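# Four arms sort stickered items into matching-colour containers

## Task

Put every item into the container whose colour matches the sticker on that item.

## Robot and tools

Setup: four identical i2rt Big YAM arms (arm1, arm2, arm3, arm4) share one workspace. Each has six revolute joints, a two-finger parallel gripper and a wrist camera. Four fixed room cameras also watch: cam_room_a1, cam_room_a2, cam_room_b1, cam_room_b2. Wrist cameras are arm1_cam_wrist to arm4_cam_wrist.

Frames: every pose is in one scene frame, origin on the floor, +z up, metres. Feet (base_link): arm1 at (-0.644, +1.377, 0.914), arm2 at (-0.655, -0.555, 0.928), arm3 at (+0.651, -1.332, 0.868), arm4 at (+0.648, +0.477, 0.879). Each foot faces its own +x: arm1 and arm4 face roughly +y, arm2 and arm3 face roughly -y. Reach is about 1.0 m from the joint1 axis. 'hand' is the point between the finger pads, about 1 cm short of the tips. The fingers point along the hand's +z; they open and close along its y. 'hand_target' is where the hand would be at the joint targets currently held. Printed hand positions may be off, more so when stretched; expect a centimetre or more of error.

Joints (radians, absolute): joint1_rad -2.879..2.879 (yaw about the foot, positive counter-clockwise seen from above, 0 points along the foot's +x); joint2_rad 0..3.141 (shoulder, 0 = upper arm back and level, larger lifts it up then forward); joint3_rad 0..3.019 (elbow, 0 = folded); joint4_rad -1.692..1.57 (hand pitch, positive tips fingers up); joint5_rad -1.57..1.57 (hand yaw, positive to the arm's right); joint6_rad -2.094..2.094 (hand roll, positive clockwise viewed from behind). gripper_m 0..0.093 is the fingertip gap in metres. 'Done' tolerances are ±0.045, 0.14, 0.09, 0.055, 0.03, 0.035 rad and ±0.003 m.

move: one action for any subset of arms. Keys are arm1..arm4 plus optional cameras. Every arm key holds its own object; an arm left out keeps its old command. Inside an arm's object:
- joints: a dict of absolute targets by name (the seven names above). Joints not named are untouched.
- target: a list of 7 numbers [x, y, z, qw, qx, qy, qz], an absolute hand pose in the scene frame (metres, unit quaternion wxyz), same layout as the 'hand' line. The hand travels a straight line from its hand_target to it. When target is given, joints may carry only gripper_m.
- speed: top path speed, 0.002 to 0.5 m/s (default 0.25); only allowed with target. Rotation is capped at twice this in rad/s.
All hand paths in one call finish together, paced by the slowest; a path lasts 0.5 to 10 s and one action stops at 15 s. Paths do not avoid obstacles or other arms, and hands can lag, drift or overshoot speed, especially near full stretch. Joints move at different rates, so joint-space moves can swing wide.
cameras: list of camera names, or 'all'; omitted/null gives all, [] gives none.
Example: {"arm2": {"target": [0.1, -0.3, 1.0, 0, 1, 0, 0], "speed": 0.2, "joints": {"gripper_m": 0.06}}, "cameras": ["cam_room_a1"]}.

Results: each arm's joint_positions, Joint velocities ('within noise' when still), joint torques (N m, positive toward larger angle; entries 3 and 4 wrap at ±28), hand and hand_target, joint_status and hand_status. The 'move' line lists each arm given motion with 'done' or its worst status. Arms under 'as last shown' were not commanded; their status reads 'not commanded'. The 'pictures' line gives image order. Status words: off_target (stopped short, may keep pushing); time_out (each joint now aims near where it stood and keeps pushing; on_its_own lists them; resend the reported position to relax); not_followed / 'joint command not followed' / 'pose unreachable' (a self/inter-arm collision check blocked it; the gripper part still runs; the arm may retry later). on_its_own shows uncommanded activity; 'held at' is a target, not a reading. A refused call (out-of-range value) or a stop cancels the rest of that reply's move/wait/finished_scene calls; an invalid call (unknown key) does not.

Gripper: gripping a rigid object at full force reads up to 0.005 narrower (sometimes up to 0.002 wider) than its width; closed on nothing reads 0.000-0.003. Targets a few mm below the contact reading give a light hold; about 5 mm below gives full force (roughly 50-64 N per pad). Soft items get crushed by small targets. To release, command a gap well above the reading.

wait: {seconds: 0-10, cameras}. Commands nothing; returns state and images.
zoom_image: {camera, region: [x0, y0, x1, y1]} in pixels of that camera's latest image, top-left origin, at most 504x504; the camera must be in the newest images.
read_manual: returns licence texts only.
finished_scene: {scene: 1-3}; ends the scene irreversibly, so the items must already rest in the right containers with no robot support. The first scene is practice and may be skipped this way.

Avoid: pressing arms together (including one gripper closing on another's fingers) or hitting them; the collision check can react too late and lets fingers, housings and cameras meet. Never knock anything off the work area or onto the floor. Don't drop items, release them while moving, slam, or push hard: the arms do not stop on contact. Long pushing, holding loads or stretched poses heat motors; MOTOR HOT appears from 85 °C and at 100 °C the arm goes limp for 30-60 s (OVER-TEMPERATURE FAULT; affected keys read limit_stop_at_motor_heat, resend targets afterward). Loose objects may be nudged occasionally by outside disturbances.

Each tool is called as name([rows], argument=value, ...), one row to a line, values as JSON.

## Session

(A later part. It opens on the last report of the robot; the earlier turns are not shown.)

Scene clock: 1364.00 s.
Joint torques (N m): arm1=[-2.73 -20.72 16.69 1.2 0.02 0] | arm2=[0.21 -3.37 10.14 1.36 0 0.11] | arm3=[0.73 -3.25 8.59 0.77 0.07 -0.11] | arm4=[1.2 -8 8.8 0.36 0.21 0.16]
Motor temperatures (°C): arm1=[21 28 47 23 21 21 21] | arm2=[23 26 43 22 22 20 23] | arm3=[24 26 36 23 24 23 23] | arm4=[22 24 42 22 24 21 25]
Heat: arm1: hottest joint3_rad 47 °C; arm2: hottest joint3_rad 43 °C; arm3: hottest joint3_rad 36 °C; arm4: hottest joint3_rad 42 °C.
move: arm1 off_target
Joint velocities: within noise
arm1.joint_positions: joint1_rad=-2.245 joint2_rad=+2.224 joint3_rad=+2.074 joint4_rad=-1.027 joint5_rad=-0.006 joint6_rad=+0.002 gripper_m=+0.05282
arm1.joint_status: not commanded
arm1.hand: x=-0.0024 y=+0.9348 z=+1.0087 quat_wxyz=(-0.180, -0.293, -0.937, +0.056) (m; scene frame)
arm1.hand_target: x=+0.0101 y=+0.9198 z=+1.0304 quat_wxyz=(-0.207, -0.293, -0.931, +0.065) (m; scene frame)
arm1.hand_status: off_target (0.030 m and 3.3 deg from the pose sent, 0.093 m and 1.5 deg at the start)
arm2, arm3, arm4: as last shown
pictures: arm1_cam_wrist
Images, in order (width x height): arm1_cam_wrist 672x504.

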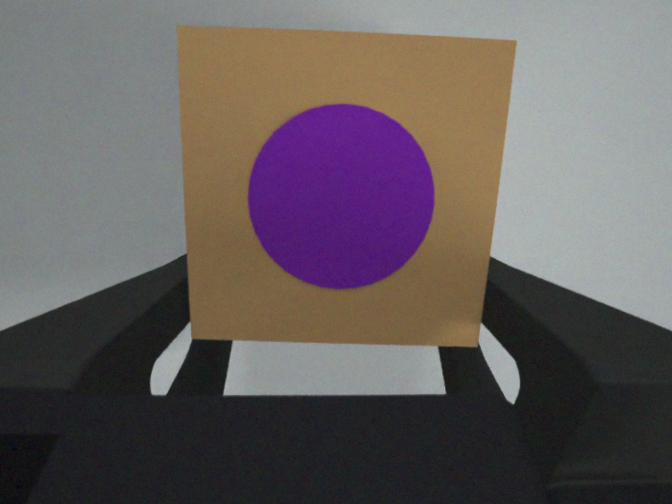

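move(arm1={"joints": {"gripper_m": 0.093}}, cameras=[])

move(arm1={"target": [-0.31, 1.143, 1.11, 0.2064, 0.2932, 0.9313, -0.065], "speed": 0.4}, arm4={"target": [0.0542, 0.9101, 1.07, 0.0671, -0.9282, 0.3026, 0.2057], "speed": 0.4}, cameras=["arm4_cam_wrist"])

move(arm4={"target": [-0.0024, 0.9514, 1.018, 0.0671, -0.9282, 0.3026, 0.2057], "speed": 0.2}, arm1={"joints": {"joint2_rad": 0.866, "joint3_rad": 1.16, "joint4_rad": -1.428, "joint5_rad": 0, "joint6_rad": 0}}, cameras=["arm4_cam_wrist"])

Scene clock: 1370.80 s.
Joint torques (N m): arm1=[-2.37 -19.96 16.77 1.32 0.01 0.06] | arm2=[0.15 -3.37 10.15 1.35 0.01 0.11] | arm3=[0.62 -3.19 8.58 0.7 0.07 -0.11] | arm4=[1.61 -7.41 8.84 0.4 0.2 0.16]
Motor temperatures (°C): arm1=[21 29 48 23 21 21 21] | arm2=[23 26 42 22 22 20 23] | arm3=[24 25 35 23 24 23 23] | arm4=[22 24 42 22 24 21 25]
Heat: arm1: hottest joint3_rad 48 °C; arm2: hottest joint3_rad 42 °C; arm3: hottest joint3_rad 35 °C; arm4: hottest joint3_rad 42 °C.
move: arm1 done
Joint velocities: within noise
arm1.joint_positions: joint1_rad=-2.245 joint2_rad=+2.224 joint3_rad=+2.074 joint4_rad=-1.027 joint5_rad=-0.006 joint6_rad=+0.002 gripper_m=+0.09296
arm1.joint_status: all done
arm1.hand: x=-0.0024 y=+0.9348 z=+1.0087 quat_wxyz=(-0.180, -0.293, -0.937, +0.056) (m; scene frame)
arm1.hand_target: x=+0.0101 y=+0.9198 z=+1.0304 quat_wxyz=(-0.207, -0.293, -0.931, +0.065) (m; scene frame)
arm1.hand_status: not commanded
arm2, arm3, arm4: as last shown
pictures: none
No camera images: "cameras" was empty.

Scene clock: 1372.70 s.
Joint torques (N m): arm1=[-2.73 -4.66 11.48 0.75 -0.03 -0.05] | arm2=[-0.03 -3.25 10.17 1.36 0 0.11] | arm3=[0.85 -3.14 8.59 0.76 0.07 -0.1] | arm4=[0.85 -23.12 12.77 0.12 0.11 0.12]
Motor temperatures (°C): arm1=[21 29 48 23 21 21 21] | arm2=[23 26 42 22 22 20 23] | arm3=[24 25 35 23 24 23 23] | arm4=[22 24 42 22 24 21 25]
Heat: arm1: hottest joint3_rad 48 °C; arm2: hottest joint3_rad 42 °C; arm3: hottest joint3_rad 35 °C; arm4: hottest joint3_rad 42 °C.
move: arm1 done; arm4 off_target
Joint velocities: within noise
arm1.joint_positions: joint1_rad=-2.247 joint2_rad=+1.127 joint3_rad=+0.922 joint4_rad=-0.900 joint5_rad=-0.008 joint6_rad=+0.003 gripper_m=+0.09296
arm1.joint_status: not commanded
arm1.hand: x=-0.3075 y=+1.1465 z=+1.1125 quat_wxyz=(-0.214, -0.291, -0.930, +0.066) (m; scene frame)
arm1.hand_target: x=-0.3100 y=+1.1431 z=+1.1101 quat_wxyz=(-0.207, -0.293, -0.931, +0.065) (m; scene frame)
arm1.hand_status: done (0.005 m and 0.9 deg from the pose sent, 0.385 m and 3.3 deg at the start)
arm2, arm3: as last shown
arm4.joint_positions: joint1_rad=+0.883 joint2_rad=+2.010 joint3_rad=+1.899 joint4_rad=-1.050 joint5_rad=+0.006 joint6_rad=-0.009 gripper_m=+0.09291
arm4.joint_status: not commanded
arm4.hand: x=+0.0668 y=+0.9053 z=+1.0567 quat_wxyz=(-0.065, +0.931, -0.301, -0.194) (m; scene frame)
arm4.hand_target: x=+0.0550 y=+0.9097 z=+1.0701 quat_wxyz=(-0.067, +0.928, -0.303, -0.206) (m; scene frame)
arm4.hand_status: off_target (0.019 m and 1.4 deg from the pose sent, 0.322 m and 1.9 deg at the start)
pictures: arm4_cam_wrist
Images, in order (width x height): arm4_cam_wrist 672x504.

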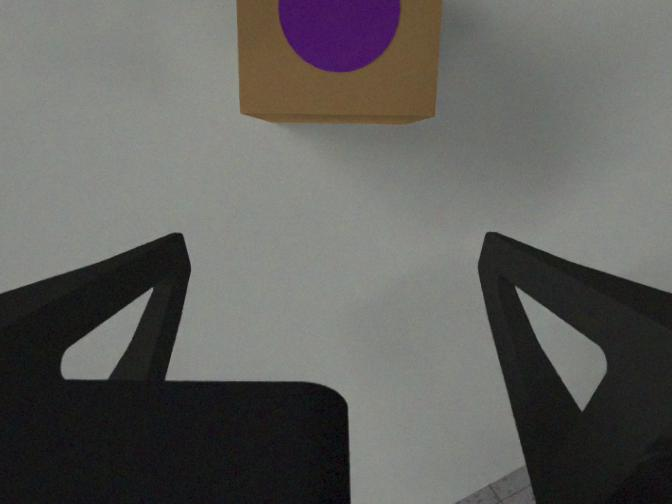

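Scene clock: 1374.00 s.
Joint torques (N m): arm1=[-2.2 -1.67 12.44 0.69 0.1 0] | arm2=[0.09 -3.31 10.17 1.36 0 0.11] | arm3=[0.73 -3.08 8.58 0.7 0.06 -0.1] | arm4=[1.03 -24.18 12.37 0.38 -0.03 0.14]
Motor temperatures (°C): arm1=[21 28 47 23 21 21 21] | arm2=[23 26 42 22 22 20 23] | arm3=[24 25 35 23 24 23 23] | arm4=[22 25 43 22 24 21 25]
Heat: arm1: hottest joint3_rad 47 °C; arm2: hottest joint3_rad 42 °C; arm3: hottest joint3_rad 35 °C; arm4: hottest joint3_rad 43 °C.
move: arm1 done; arm4 done
Joint velocities: within noise
arm1.joint_positions: joint1_rad=-2.247 joint2_rad=+0.865 joint3_rad=+1.141 joint4_rad=-1.417 joint5_rad=-0.002 joint6_rad=+0.003 gripper_m=+0.09296
arm1.joint_status: all done
arm1.hand: x=-0.3938 y=+1.2062 z=+1.2532 quat_wxyz=(-0.196, -0.293, -0.933, +0.064) (m; scene frame)
arm1.hand_target: x=-0.3959 y=+1.2033 z=+1.2607 quat_wxyz=(-0.199, -0.297, -0.932, +0.067) (m; scene frame)
arm1.hand_status: not commanded
arm2, arm3: as last shown
arm4.joint_positions: joint1_rad=+0.887 joint2_rad=+2.245 joint3_rad=+2.189 joint4_rad=-1.085 joint5_rad=+0.009 joint6_rad=-0.009 gripper_m=+0.09291
arm4.joint_status: not commanded
arm4.hand: x=+0.0061 y=+0.9462 z=+1.0200 quat_wxyz=(-0.069, +0.930, -0.299, -0.203) (m; scene frame)
arm4.hand_target: x=-0.0019 y=+0.9511 z=+1.0179 quat_wxyz=(-0.067, +0.928, -0.303, -0.206) (m; scene frame)
arm4.hand_status: done (0.010 m and 0.6 deg from the pose sent, 0.092 m and 1.5 deg at the start)
pictures: arm4_cam_wrist
Images, in order (width x height): arm4_cam_wrist 672x504.

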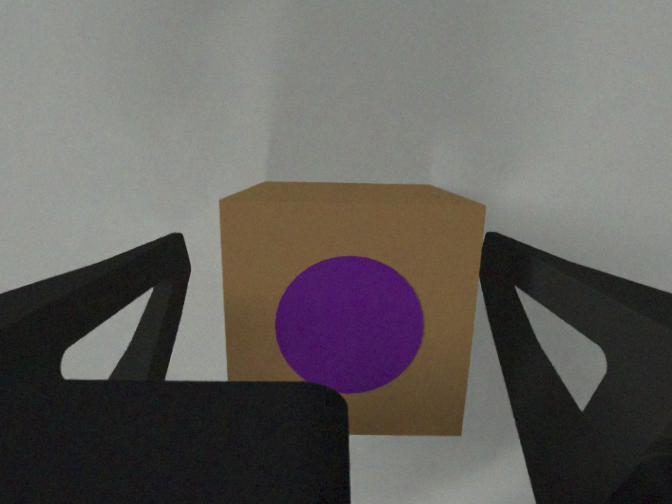

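move(arm4={"joints": {"gripper_m": 0.043}}, cameras=[])

move(arm4={"target": [0.3087, 0.7245, 1.13, 0.0671, -0.9282, 0.3026, 0.2057], "speed": 0.4}, cameras=[])

move(arm4={"joints": {"joint1_rad": -1.155, "joint2_rad": 0.866, "joint3_rad": 1.16, "joint4_rad": -1.428, "joint5_rad": 0, "joint6_rad": 0}}, cameras=[])

move(arm4={"target": [1.15, 0.735, 0.78, 0.2104, -0.2283, 0.9493, 0.0506], "speed": 0.4}, cameras=["arm4_cam_wrist"])

move(arm4={"target": [1.15, 0.735, 0.735, 0.2104, -0.2283, 0.9493, 0.0506], "speed": 0.1}, cameras=["arm4_cam_wrist"])

Scene clock: 1384.30 s.
Joint torques (N m): arm1=[-3.37 -0.91 12.37 0.76 0.11 -0.02] | arm2=[0.09 -3.37 10.15 1.32 0.01 0.11] | arm3=[0.56 -3.31 8.62 0.75 0.07 -0.11] | arm4=[1.2 -24.88 12.45 0.29 0.02 0.12]
Motor temperatures (°C): arm1=[21 27 46 23 21 21 21] | arm2=[23 25 41 22 22 20 23] | arm3=[24 25 35 23 24 23 23] | arm4=[22 25 45 22 24 21 25]
Heat: arm1: hottest joint3_rad 46 °C; arm2: hottest joint3_rad 41 °C; arm3: hottest joint3_rad 35 °C; arm4: hottest joint3_rad 45 °C.
move: arm4 off_target
Joint velocities: within noise
arm1, arm2, arm3: as last shown
arm4.joint_positions: joint1_rad=+0.887 joint2_rad=+2.245 joint3_rad=+2.189 joint4_rad=-1.086 joint5_rad=+0.009 joint6_rad=-0.009 gripper_m=+0.05350
arm4.joint_status: gripper_m off_target (ended at +0.05352, target +0.04300)
arm4.hand: x=+0.0061 y=+0.9461 z=+1.0199 quat_wxyz=(-0.068, +0.930, -0.299, -0.203) (m; scene frame)
arm4.hand_target: x=-0.0019 y=+0.9511 z=+1.0179 quat_wxyz=(-0.067, +0.928, -0.303, -0.206) (m; scene frame)
arm4.hand_status: not commanded
pictures: none
No camera images: "cameras" was empty.

Scene clock: 1386.00 s.
Joint torques (N m): arm1=[-3.02 -1.26 12.57 0.7 0.11 -0.01] | arm2=[0.03 -3.31 10.15 1.32 0.01 0.11] | arm3=[0.73 -3.14 8.58 0.76 0.06 -0.11] | arm4=[1.61 -7.59 9.01 0.44 0.07 0.15]
Motor temperatures (°C): arm1=[21 27 46 23 21 21 21] | arm2=[23 25 41 22 22 20 23] | arm3=[24 25 34 23 24 23 23] | arm4=[22 25 45 22 24 21 25]
Heat: arm1: hottest joint3_rad 46 °C; arm2: hottest joint3_rad 41 °C; arm3: hottest joint3_rad 34 °C; arm4: hottest joint3_rad 45 °C.
move: arm4 done
Joint velocities: within noise
arm1: as last shown
arm2.joint_positions: joint1_rad=-1.432 joint2_rad=+0.852 joint3_rad=+1.175 joint4_rad=-1.420 joint5_rad=+0.000 joint6_rad=-0.005 gripper_m=+0.09299
arm2.joint_status: not commanded
arm2.hand: x=-0.9443 y=-0.6314 z=+1.2901 quat_wxyz=(-0.028, -0.964, -0.126, +0.232) (m; scene frame)
arm2.hand_target: x=-0.9445 y=-0.6290 z=+1.2782 quat_wxyz=(-0.025, -0.969, -0.121, +0.214) (m; scene frame)
arm2.hand_status: not commanded
arm3.joint_positions: joint1_rad=+1.847 joint2_rad=+0.860 joint3_rad=+1.164 joint4_rad=-1.426 joint5_rad=-0.001 joint6_rad=+0.006 gripper_m=+0.09303
arm3.joint_status: not commanded
arm3.hand: x=+0.9442 y=-1.2809 z=+1.2216 quat_wxyz=(-0.221, +0.075, -0.972, -0.012) (m; scene frame)
arm3.hand_target: x=+0.9452 y=-1.2833 z=+1.2181 quat_wxyz=(-0.216, +0.074, -0.974, -0.009) (m; scene frame)
arm3.hand_status: not commanded
arm4.joint_positions: joint1_rad=+0.887 joint2_rad=+1.153 joint3_rad=+1.084 joint4_rad=-1.042 joint5_rad=+0.009 joint6_rad=-0.009 gripper_m=+0.05350
arm4.joint_status: not commanded
arm4.hand: x=+0.3097 y=+0.7268 z=+1.1376 quat_wxyz=(-0.073, +0.927, -0.298, -0.217) (m; scene frame)
arm4.hand_target: x=+0.3088 y=+0.7245 z=+1.1300 quat_wxyz=(-0.067, +0.928, -0.303, -0.206) (m; scene frame)
arm4.hand_status: done (0.008 m and 1.6 deg from the pose sent, 0.391 m and 0.6 deg at the start)
pictures: none
No camera images: "cameras" was empty.

Scene clock: 1388.00 s.
Joint torques (N m): arm1=[-2.43 -1.67 12.4 0.65 0.09 -0.02] | arm2=[0.09 -3.25 10.14 1.29 0 0.11] | arm3=[0.62 -3.08 8.61 0.75 0.07 -0.1] | arm4=[0.62 -4.66 11.48 0.34 0.02 0.14]
Motor temperatures (°C): arm1=[21 27 46 23 21 21 21] | arm2=[23 25 41 22 22 20 23] | arm3=[24 25 34 23 24 23 23] | arm4=[22 25 45 22 24 21 25]
Heat: arm1: hottest joint3_rad 46 °C; arm2: hottest joint3_rad 41 °C; arm3: hottest joint3_rad 34 °C; arm4: hottest joint3_rad 45 °C.
move: arm4 done
Joint velocities: within noise
arm1, arm2, arm3: as last shown
arm4.joint_positions: joint1_rad=-1.152 joint2_rad=+0.870 joint3_rad=+1.125 joint4_rad=-1.418 joint5_rad=+0.001 joint6_rad=-0.009 gripper_m=+0.05351
arm4.joint_status: all done
arm4.hand: x=+0.9135 y=+0.6136 z=+1.2119 quat_wxyz=(-0.195, +0.235, -0.951, -0.045) (m; scene frame)
arm4.hand_target: x=+0.9149 y=+0.6136 z=+1.2285 quat_wxyz=(-0.208, +0.229, -0.950, -0.050) (m; scene frame)
arm4.hand_status: not commanded
pictures: none
No camera images: "cameras" was empty.

Scene clock: 1389.97 s.
Joint torques (N m): arm1=[-2.73 -1.03 12.4 0.65 0.11 -0.02] | arm2=[0.09 -3.25 10.15 1.35 0 0.11] | arm3=[0.67 -3.19 8.59 0.79 0.06 -0.11] | arm4=[1.26 -17.96 7.54 1.17 0.05 0.13]
Motor temperatures (°C): arm1=[21 27 45 23 21 21 21] | arm2=[23 25 41 22 22 20 23] | arm3=[24 25 34 23 24 23 23] | arm4=[22 25 45 22 24 21 25]
Heat: arm1: hottest joint3_rad 45 °C; arm2: hottest joint3_rad 41 °C; arm3: hottest joint3_rad 34 °C; arm4: hottest joint3_rad 45 °C.
move: arm4 off_target
Joint velocities: within noise
arm1, arm2, arm3: as last shown
arm4.joint_positions: joint1_rad=-1.152 joint2_rad=+2.013 joint3_rad=+1.001 joint4_rad=-0.168 joint5_rad=+0.001 joint6_rad=-0.008 gripper_m=+0.05351
arm4.joint_status: not commanded
arm4.hand: x=+1.1292 y=+0.7241 z=+0.7686 quat_wxyz=(-0.187, +0.235, -0.953, -0.043) (m; scene frame)
arm4.hand_target: x=+1.1493 y=+0.7347 z=+0.7808 quat_wxyz=(-0.210, +0.228, -0.949, -0.051) (m; scene frame)
arm4.hand_status: off_target (0.026 m and 3.0 deg from the pose sent, 0.507 m and 2.1 deg at the start)
pictures: arm4_cam_wrist
Images, in order (width x height): arm4_cam_wrist 672x504.

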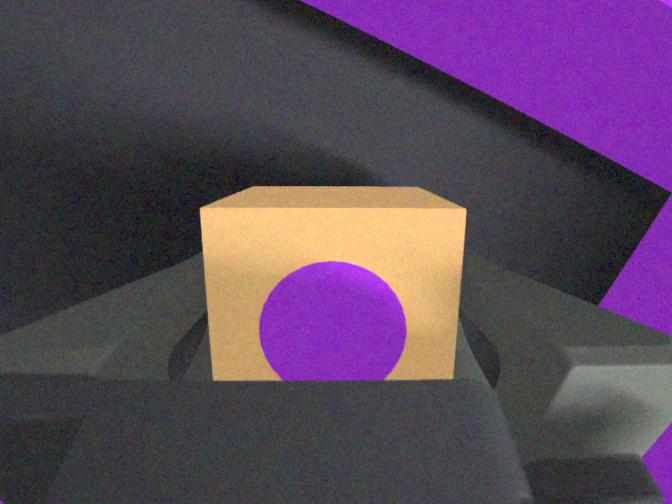

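Scene clock: 1390.93 s.
Joint torques (N m): arm1=[-2.9 -1.55 12.51 0.64 0.13 -0.03] | arm2=[0.09 -3.37 10.13 1.35 -0.01 0.11] | arm3=[0.73 -3.14 8.58 0.75 0.07 -0.1] | arm4=[0.73 -15.68 6.56 1.21 0.07 0.15]
Motor temperatures (°C): arm1=[21 27 45 23 21 21 21] | arm2=[23 25 41 22 22 20 23] | arm3=[24 25 34 23 24 23 23] | arm4=[22 25 45 22 24 21 25]
Heat: arm1: hottest joint3_rad 45 °C; arm2: hottest joint3_rad 41 °C; arm3: hottest joint3_rad 34 °C; arm4: hottest joint3_rad 45 °C.
move: arm4 off_target
Joint velocities: within noise
arm1, arm2, arm3: as last shown
arm4.joint_positions: joint1_rad=-1.152 joint2_rad=+2.084 joint3_rad=+1.019 joint4_rad=-0.068 joint5_rad=+0.001 joint6_rad=-0.008 gripper_m=+0.05351
arm4.joint_status: not commanded
arm4.hand: x=+1.1423 y=+0.7308 z=+0.7463 quat_wxyz=(-0.209, +0.233, -0.948, -0.049) (m; scene frame)
arm4.hand_target: x=+1.1495 y=+0.7348 z=+0.7354 quat_wxyz=(-0.210, +0.228, -0.949, -0.051) (m; scene frame)
arm4.hand_status: off_target (0.014 m and 0.7 deg from the pose sent, 0.041 m and 3.0 deg at the start)
pictures: arm4_cam_wrist
Images, in order (width x height): arm4_cam_wrist 672x504.

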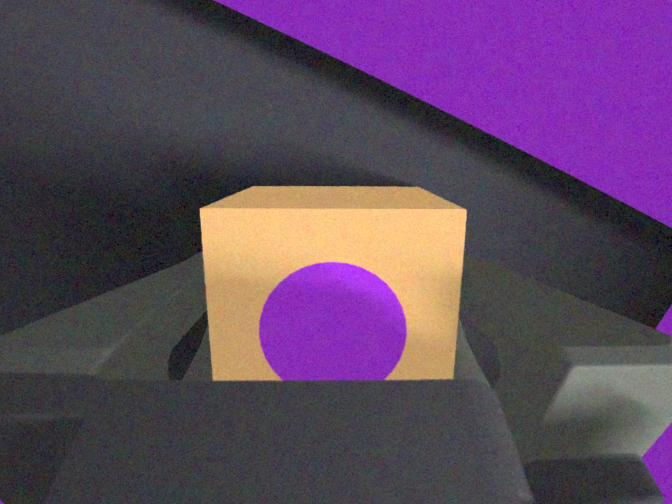

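move(arm4={"joints": {"gripper_m": 0.093}}, cameras=[])

move(arm4={"target": [1.09, 0.705, 0.95, 0.2104, -0.2283, 0.9493, 0.0506], "speed": 0.3}, cameras=["arm4_cam_wrist"])

move(arm4={"joints": {"joint2_rad": 0.866, "joint3_rad": 1.16, "joint4_rad": -1.428, "joint5_rad": 0, "joint6_rad": 0}}, cameras=[])

Scene clock: 1405.07 s.
Joint torques (N m): arm1=[-2.96 -1.55 12.68 0.64 0.09 -0.04] | arm2=[0.21 -3.37 10.11 1.35 0 0.11] | arm3=[0.79 -3.02 8.64 0.77 0.07 -0.11] | arm4=[0.62 -16.15 6.57 1.32 0.08 0.11]
Motor temperatures (°C): arm1=[21 26 44 23 21 21 21] | arm2=[23 25 40 22 22 20 23] | arm3=[24 25 34 23 24 23 23] | arm4=[22 26 42 22 24 21 26]
Heat: arm1: hottest joint3_rad 44 °C; arm2: hottest joint3_rad 40 °C; arm3: hottest joint3_rad 34 °C; arm4: hottest joint3_rad 42 °C.
move: arm4 done
Joint velocities: within noise
arm1, arm2, arm3: as last shown
arm4.joint_positions: joint1_rad=-1.152 joint2_rad=+2.091 joint3_rad=+1.019 joint4_rad=-0.068 joint5_rad=+0.001 joint6_rad=-0.008 gripper_m=+0.09291
arm4.joint_status: all done
arm4.hand: x=+1.1405 y=+0.7299 z=+0.7423 quat_wxyz=(-0.205, +0.234, -0.949, -0.048) (m; scene frame)
arm4.hand_target: x=+1.1494 y=+0.7348 z=+0.7353 quat_wxyz=(-0.210, +0.228, -0.949, -0.051) (m; scene frame)
arm4.hand_status: not commanded
pictures: none
No camera images: "cameras" was empty.

Scene clock: 1406.50 s.
Joint torques (N m): arm1=[-2.73 -1.44 12.46 0.64 0.08 0.02] | arm2=[0.15 -3.31 10.13 1.35 0 0.11] | arm3=[0.62 -3.19 8.65 0.77 0.06 -0.1] | arm4=[1.08 -12.63 7.43 0.32 0.09 0.14]
Motor temperatures (°C): arm1=[21 26 44 23 21 21 21] | arm2=[23 25 40 22 22 20 23] | arm3=[24 25 34 23 24 23 23] | arm4=[22 26 41 22 24 21 26]
Heat: arm1: hottest joint3_rad 44 °C; arm2: hottest joint3_rad 40 °C; arm3: hottest joint3_rad 34 °C; arm4: hottest joint3_rad 41 °C.
move: arm4 done
Joint velocities: within noise
arm1, arm2, arm3: as last shown
arm4.joint_positions: joint1_rad=-1.152 joint2_rad=+1.524 joint3_rad=+0.939 joint4_rad=-0.519 joint5_rad=+0.001 joint6_rad=-0.006 gripper_m=+0.09291
arm4.joint_status: not commanded
arm4.hand: x=+1.0941 y=+0.7063 z=+0.9578 quat_wxyz=(-0.223, +0.232, -0.945, -0.052) (m; scene frame)
arm4.hand_target: x=+1.0899 y=+0.7050 z=+0.9501 quat_wxyz=(-0.210, +0.228, -0.949, -0.051) (m; scene frame)
arm4.hand_status: done (0.009 m and 1.6 deg from the pose sent, 0.215 m and 0.9 deg at the start)
pictures: arm4_cam_wrist
Images, in order (width x height): arm4_cam_wrist 672x504.

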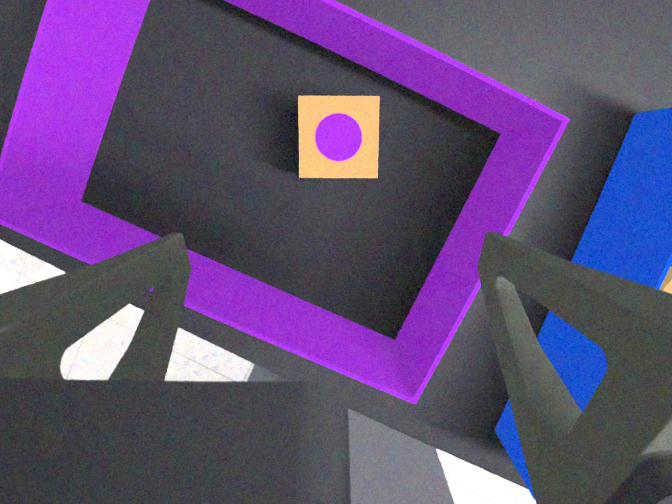

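Scene clock: 1407.93 s.
Joint torques (N m): arm1=[-3.02 -0.67 12.56 0.66 0.1 -0.05] | arm2=[0.15 -3.37 10.15 1.33 0 0.11] | arm3=[0.73 -3.19 8.58 0.77 0.08 -0.11] | arm4=[0.73 -2.9 9.76 0.34 0.08 0.11]
Motor temperatures (°C): arm1=[21 26 44 23 21 21 21] | arm2=[23 25 40 22 22 20 23] | arm3=[24 25 33 23 24 23 23] | arm4=[22 26 41 22 24 21 26]
Heat: arm1: hottest joint3_rad 44 °C; arm2: hottest joint3_rad 40 °C; arm3: hottest joint3_rad 33 °C; arm4: hottest joint3_rad 41 °C.
move: arm4 done
Joint velocities: within noise
arm1.joint_positions: joint1_rad=-2.247 joint2_rad=+0.865 joint3_rad=+1.141 joint4_rad=-1.417 joint5_rad=-0.002 joint6_rad=+0.003 gripper_m=+0.09296
arm1.joint_status: not commanded
arm1.hand: x=-0.3938 y=+1.2062 z=+1.2532 quat_wxyz=(-0.196, -0.293, -0.933, +0.064) (m; scene frame)
arm1.hand_target: x=-0.3959 y=+1.2033 z=+1.2607 quat_wxyz=(-0.199, -0.297, -0.932, +0.067) (m; scene frame)
arm1.hand_status: not commanded
arm2, arm3: as last shown
arm4.joint_positions: joint1_rad=-1.152 joint2_rad=+0.856 joint3_rad=+1.147 joint4_rad=-1.417 joint5_rad=+0.001 joint6_rad=-0.006 gripper_m=+0.09291
arm4.joint_status: all done
arm4.hand: x=+0.9136 y=+0.6137 z=+1.2260 quat_wxyz=(-0.212, +0.233, -0.948, -0.050) (m; scene frame)
arm4.hand_target: x=+0.9143 y=+0.6148 z=+1.2283 quat_wxyz=(-0.208, +0.231, -0.949, -0.050) (m; scene frame)
arm4.hand_status: not commanded
pictures: none
No camera images: "cameras" was empty.

finished_scene(scene=1)

The scene is finished: the task was done.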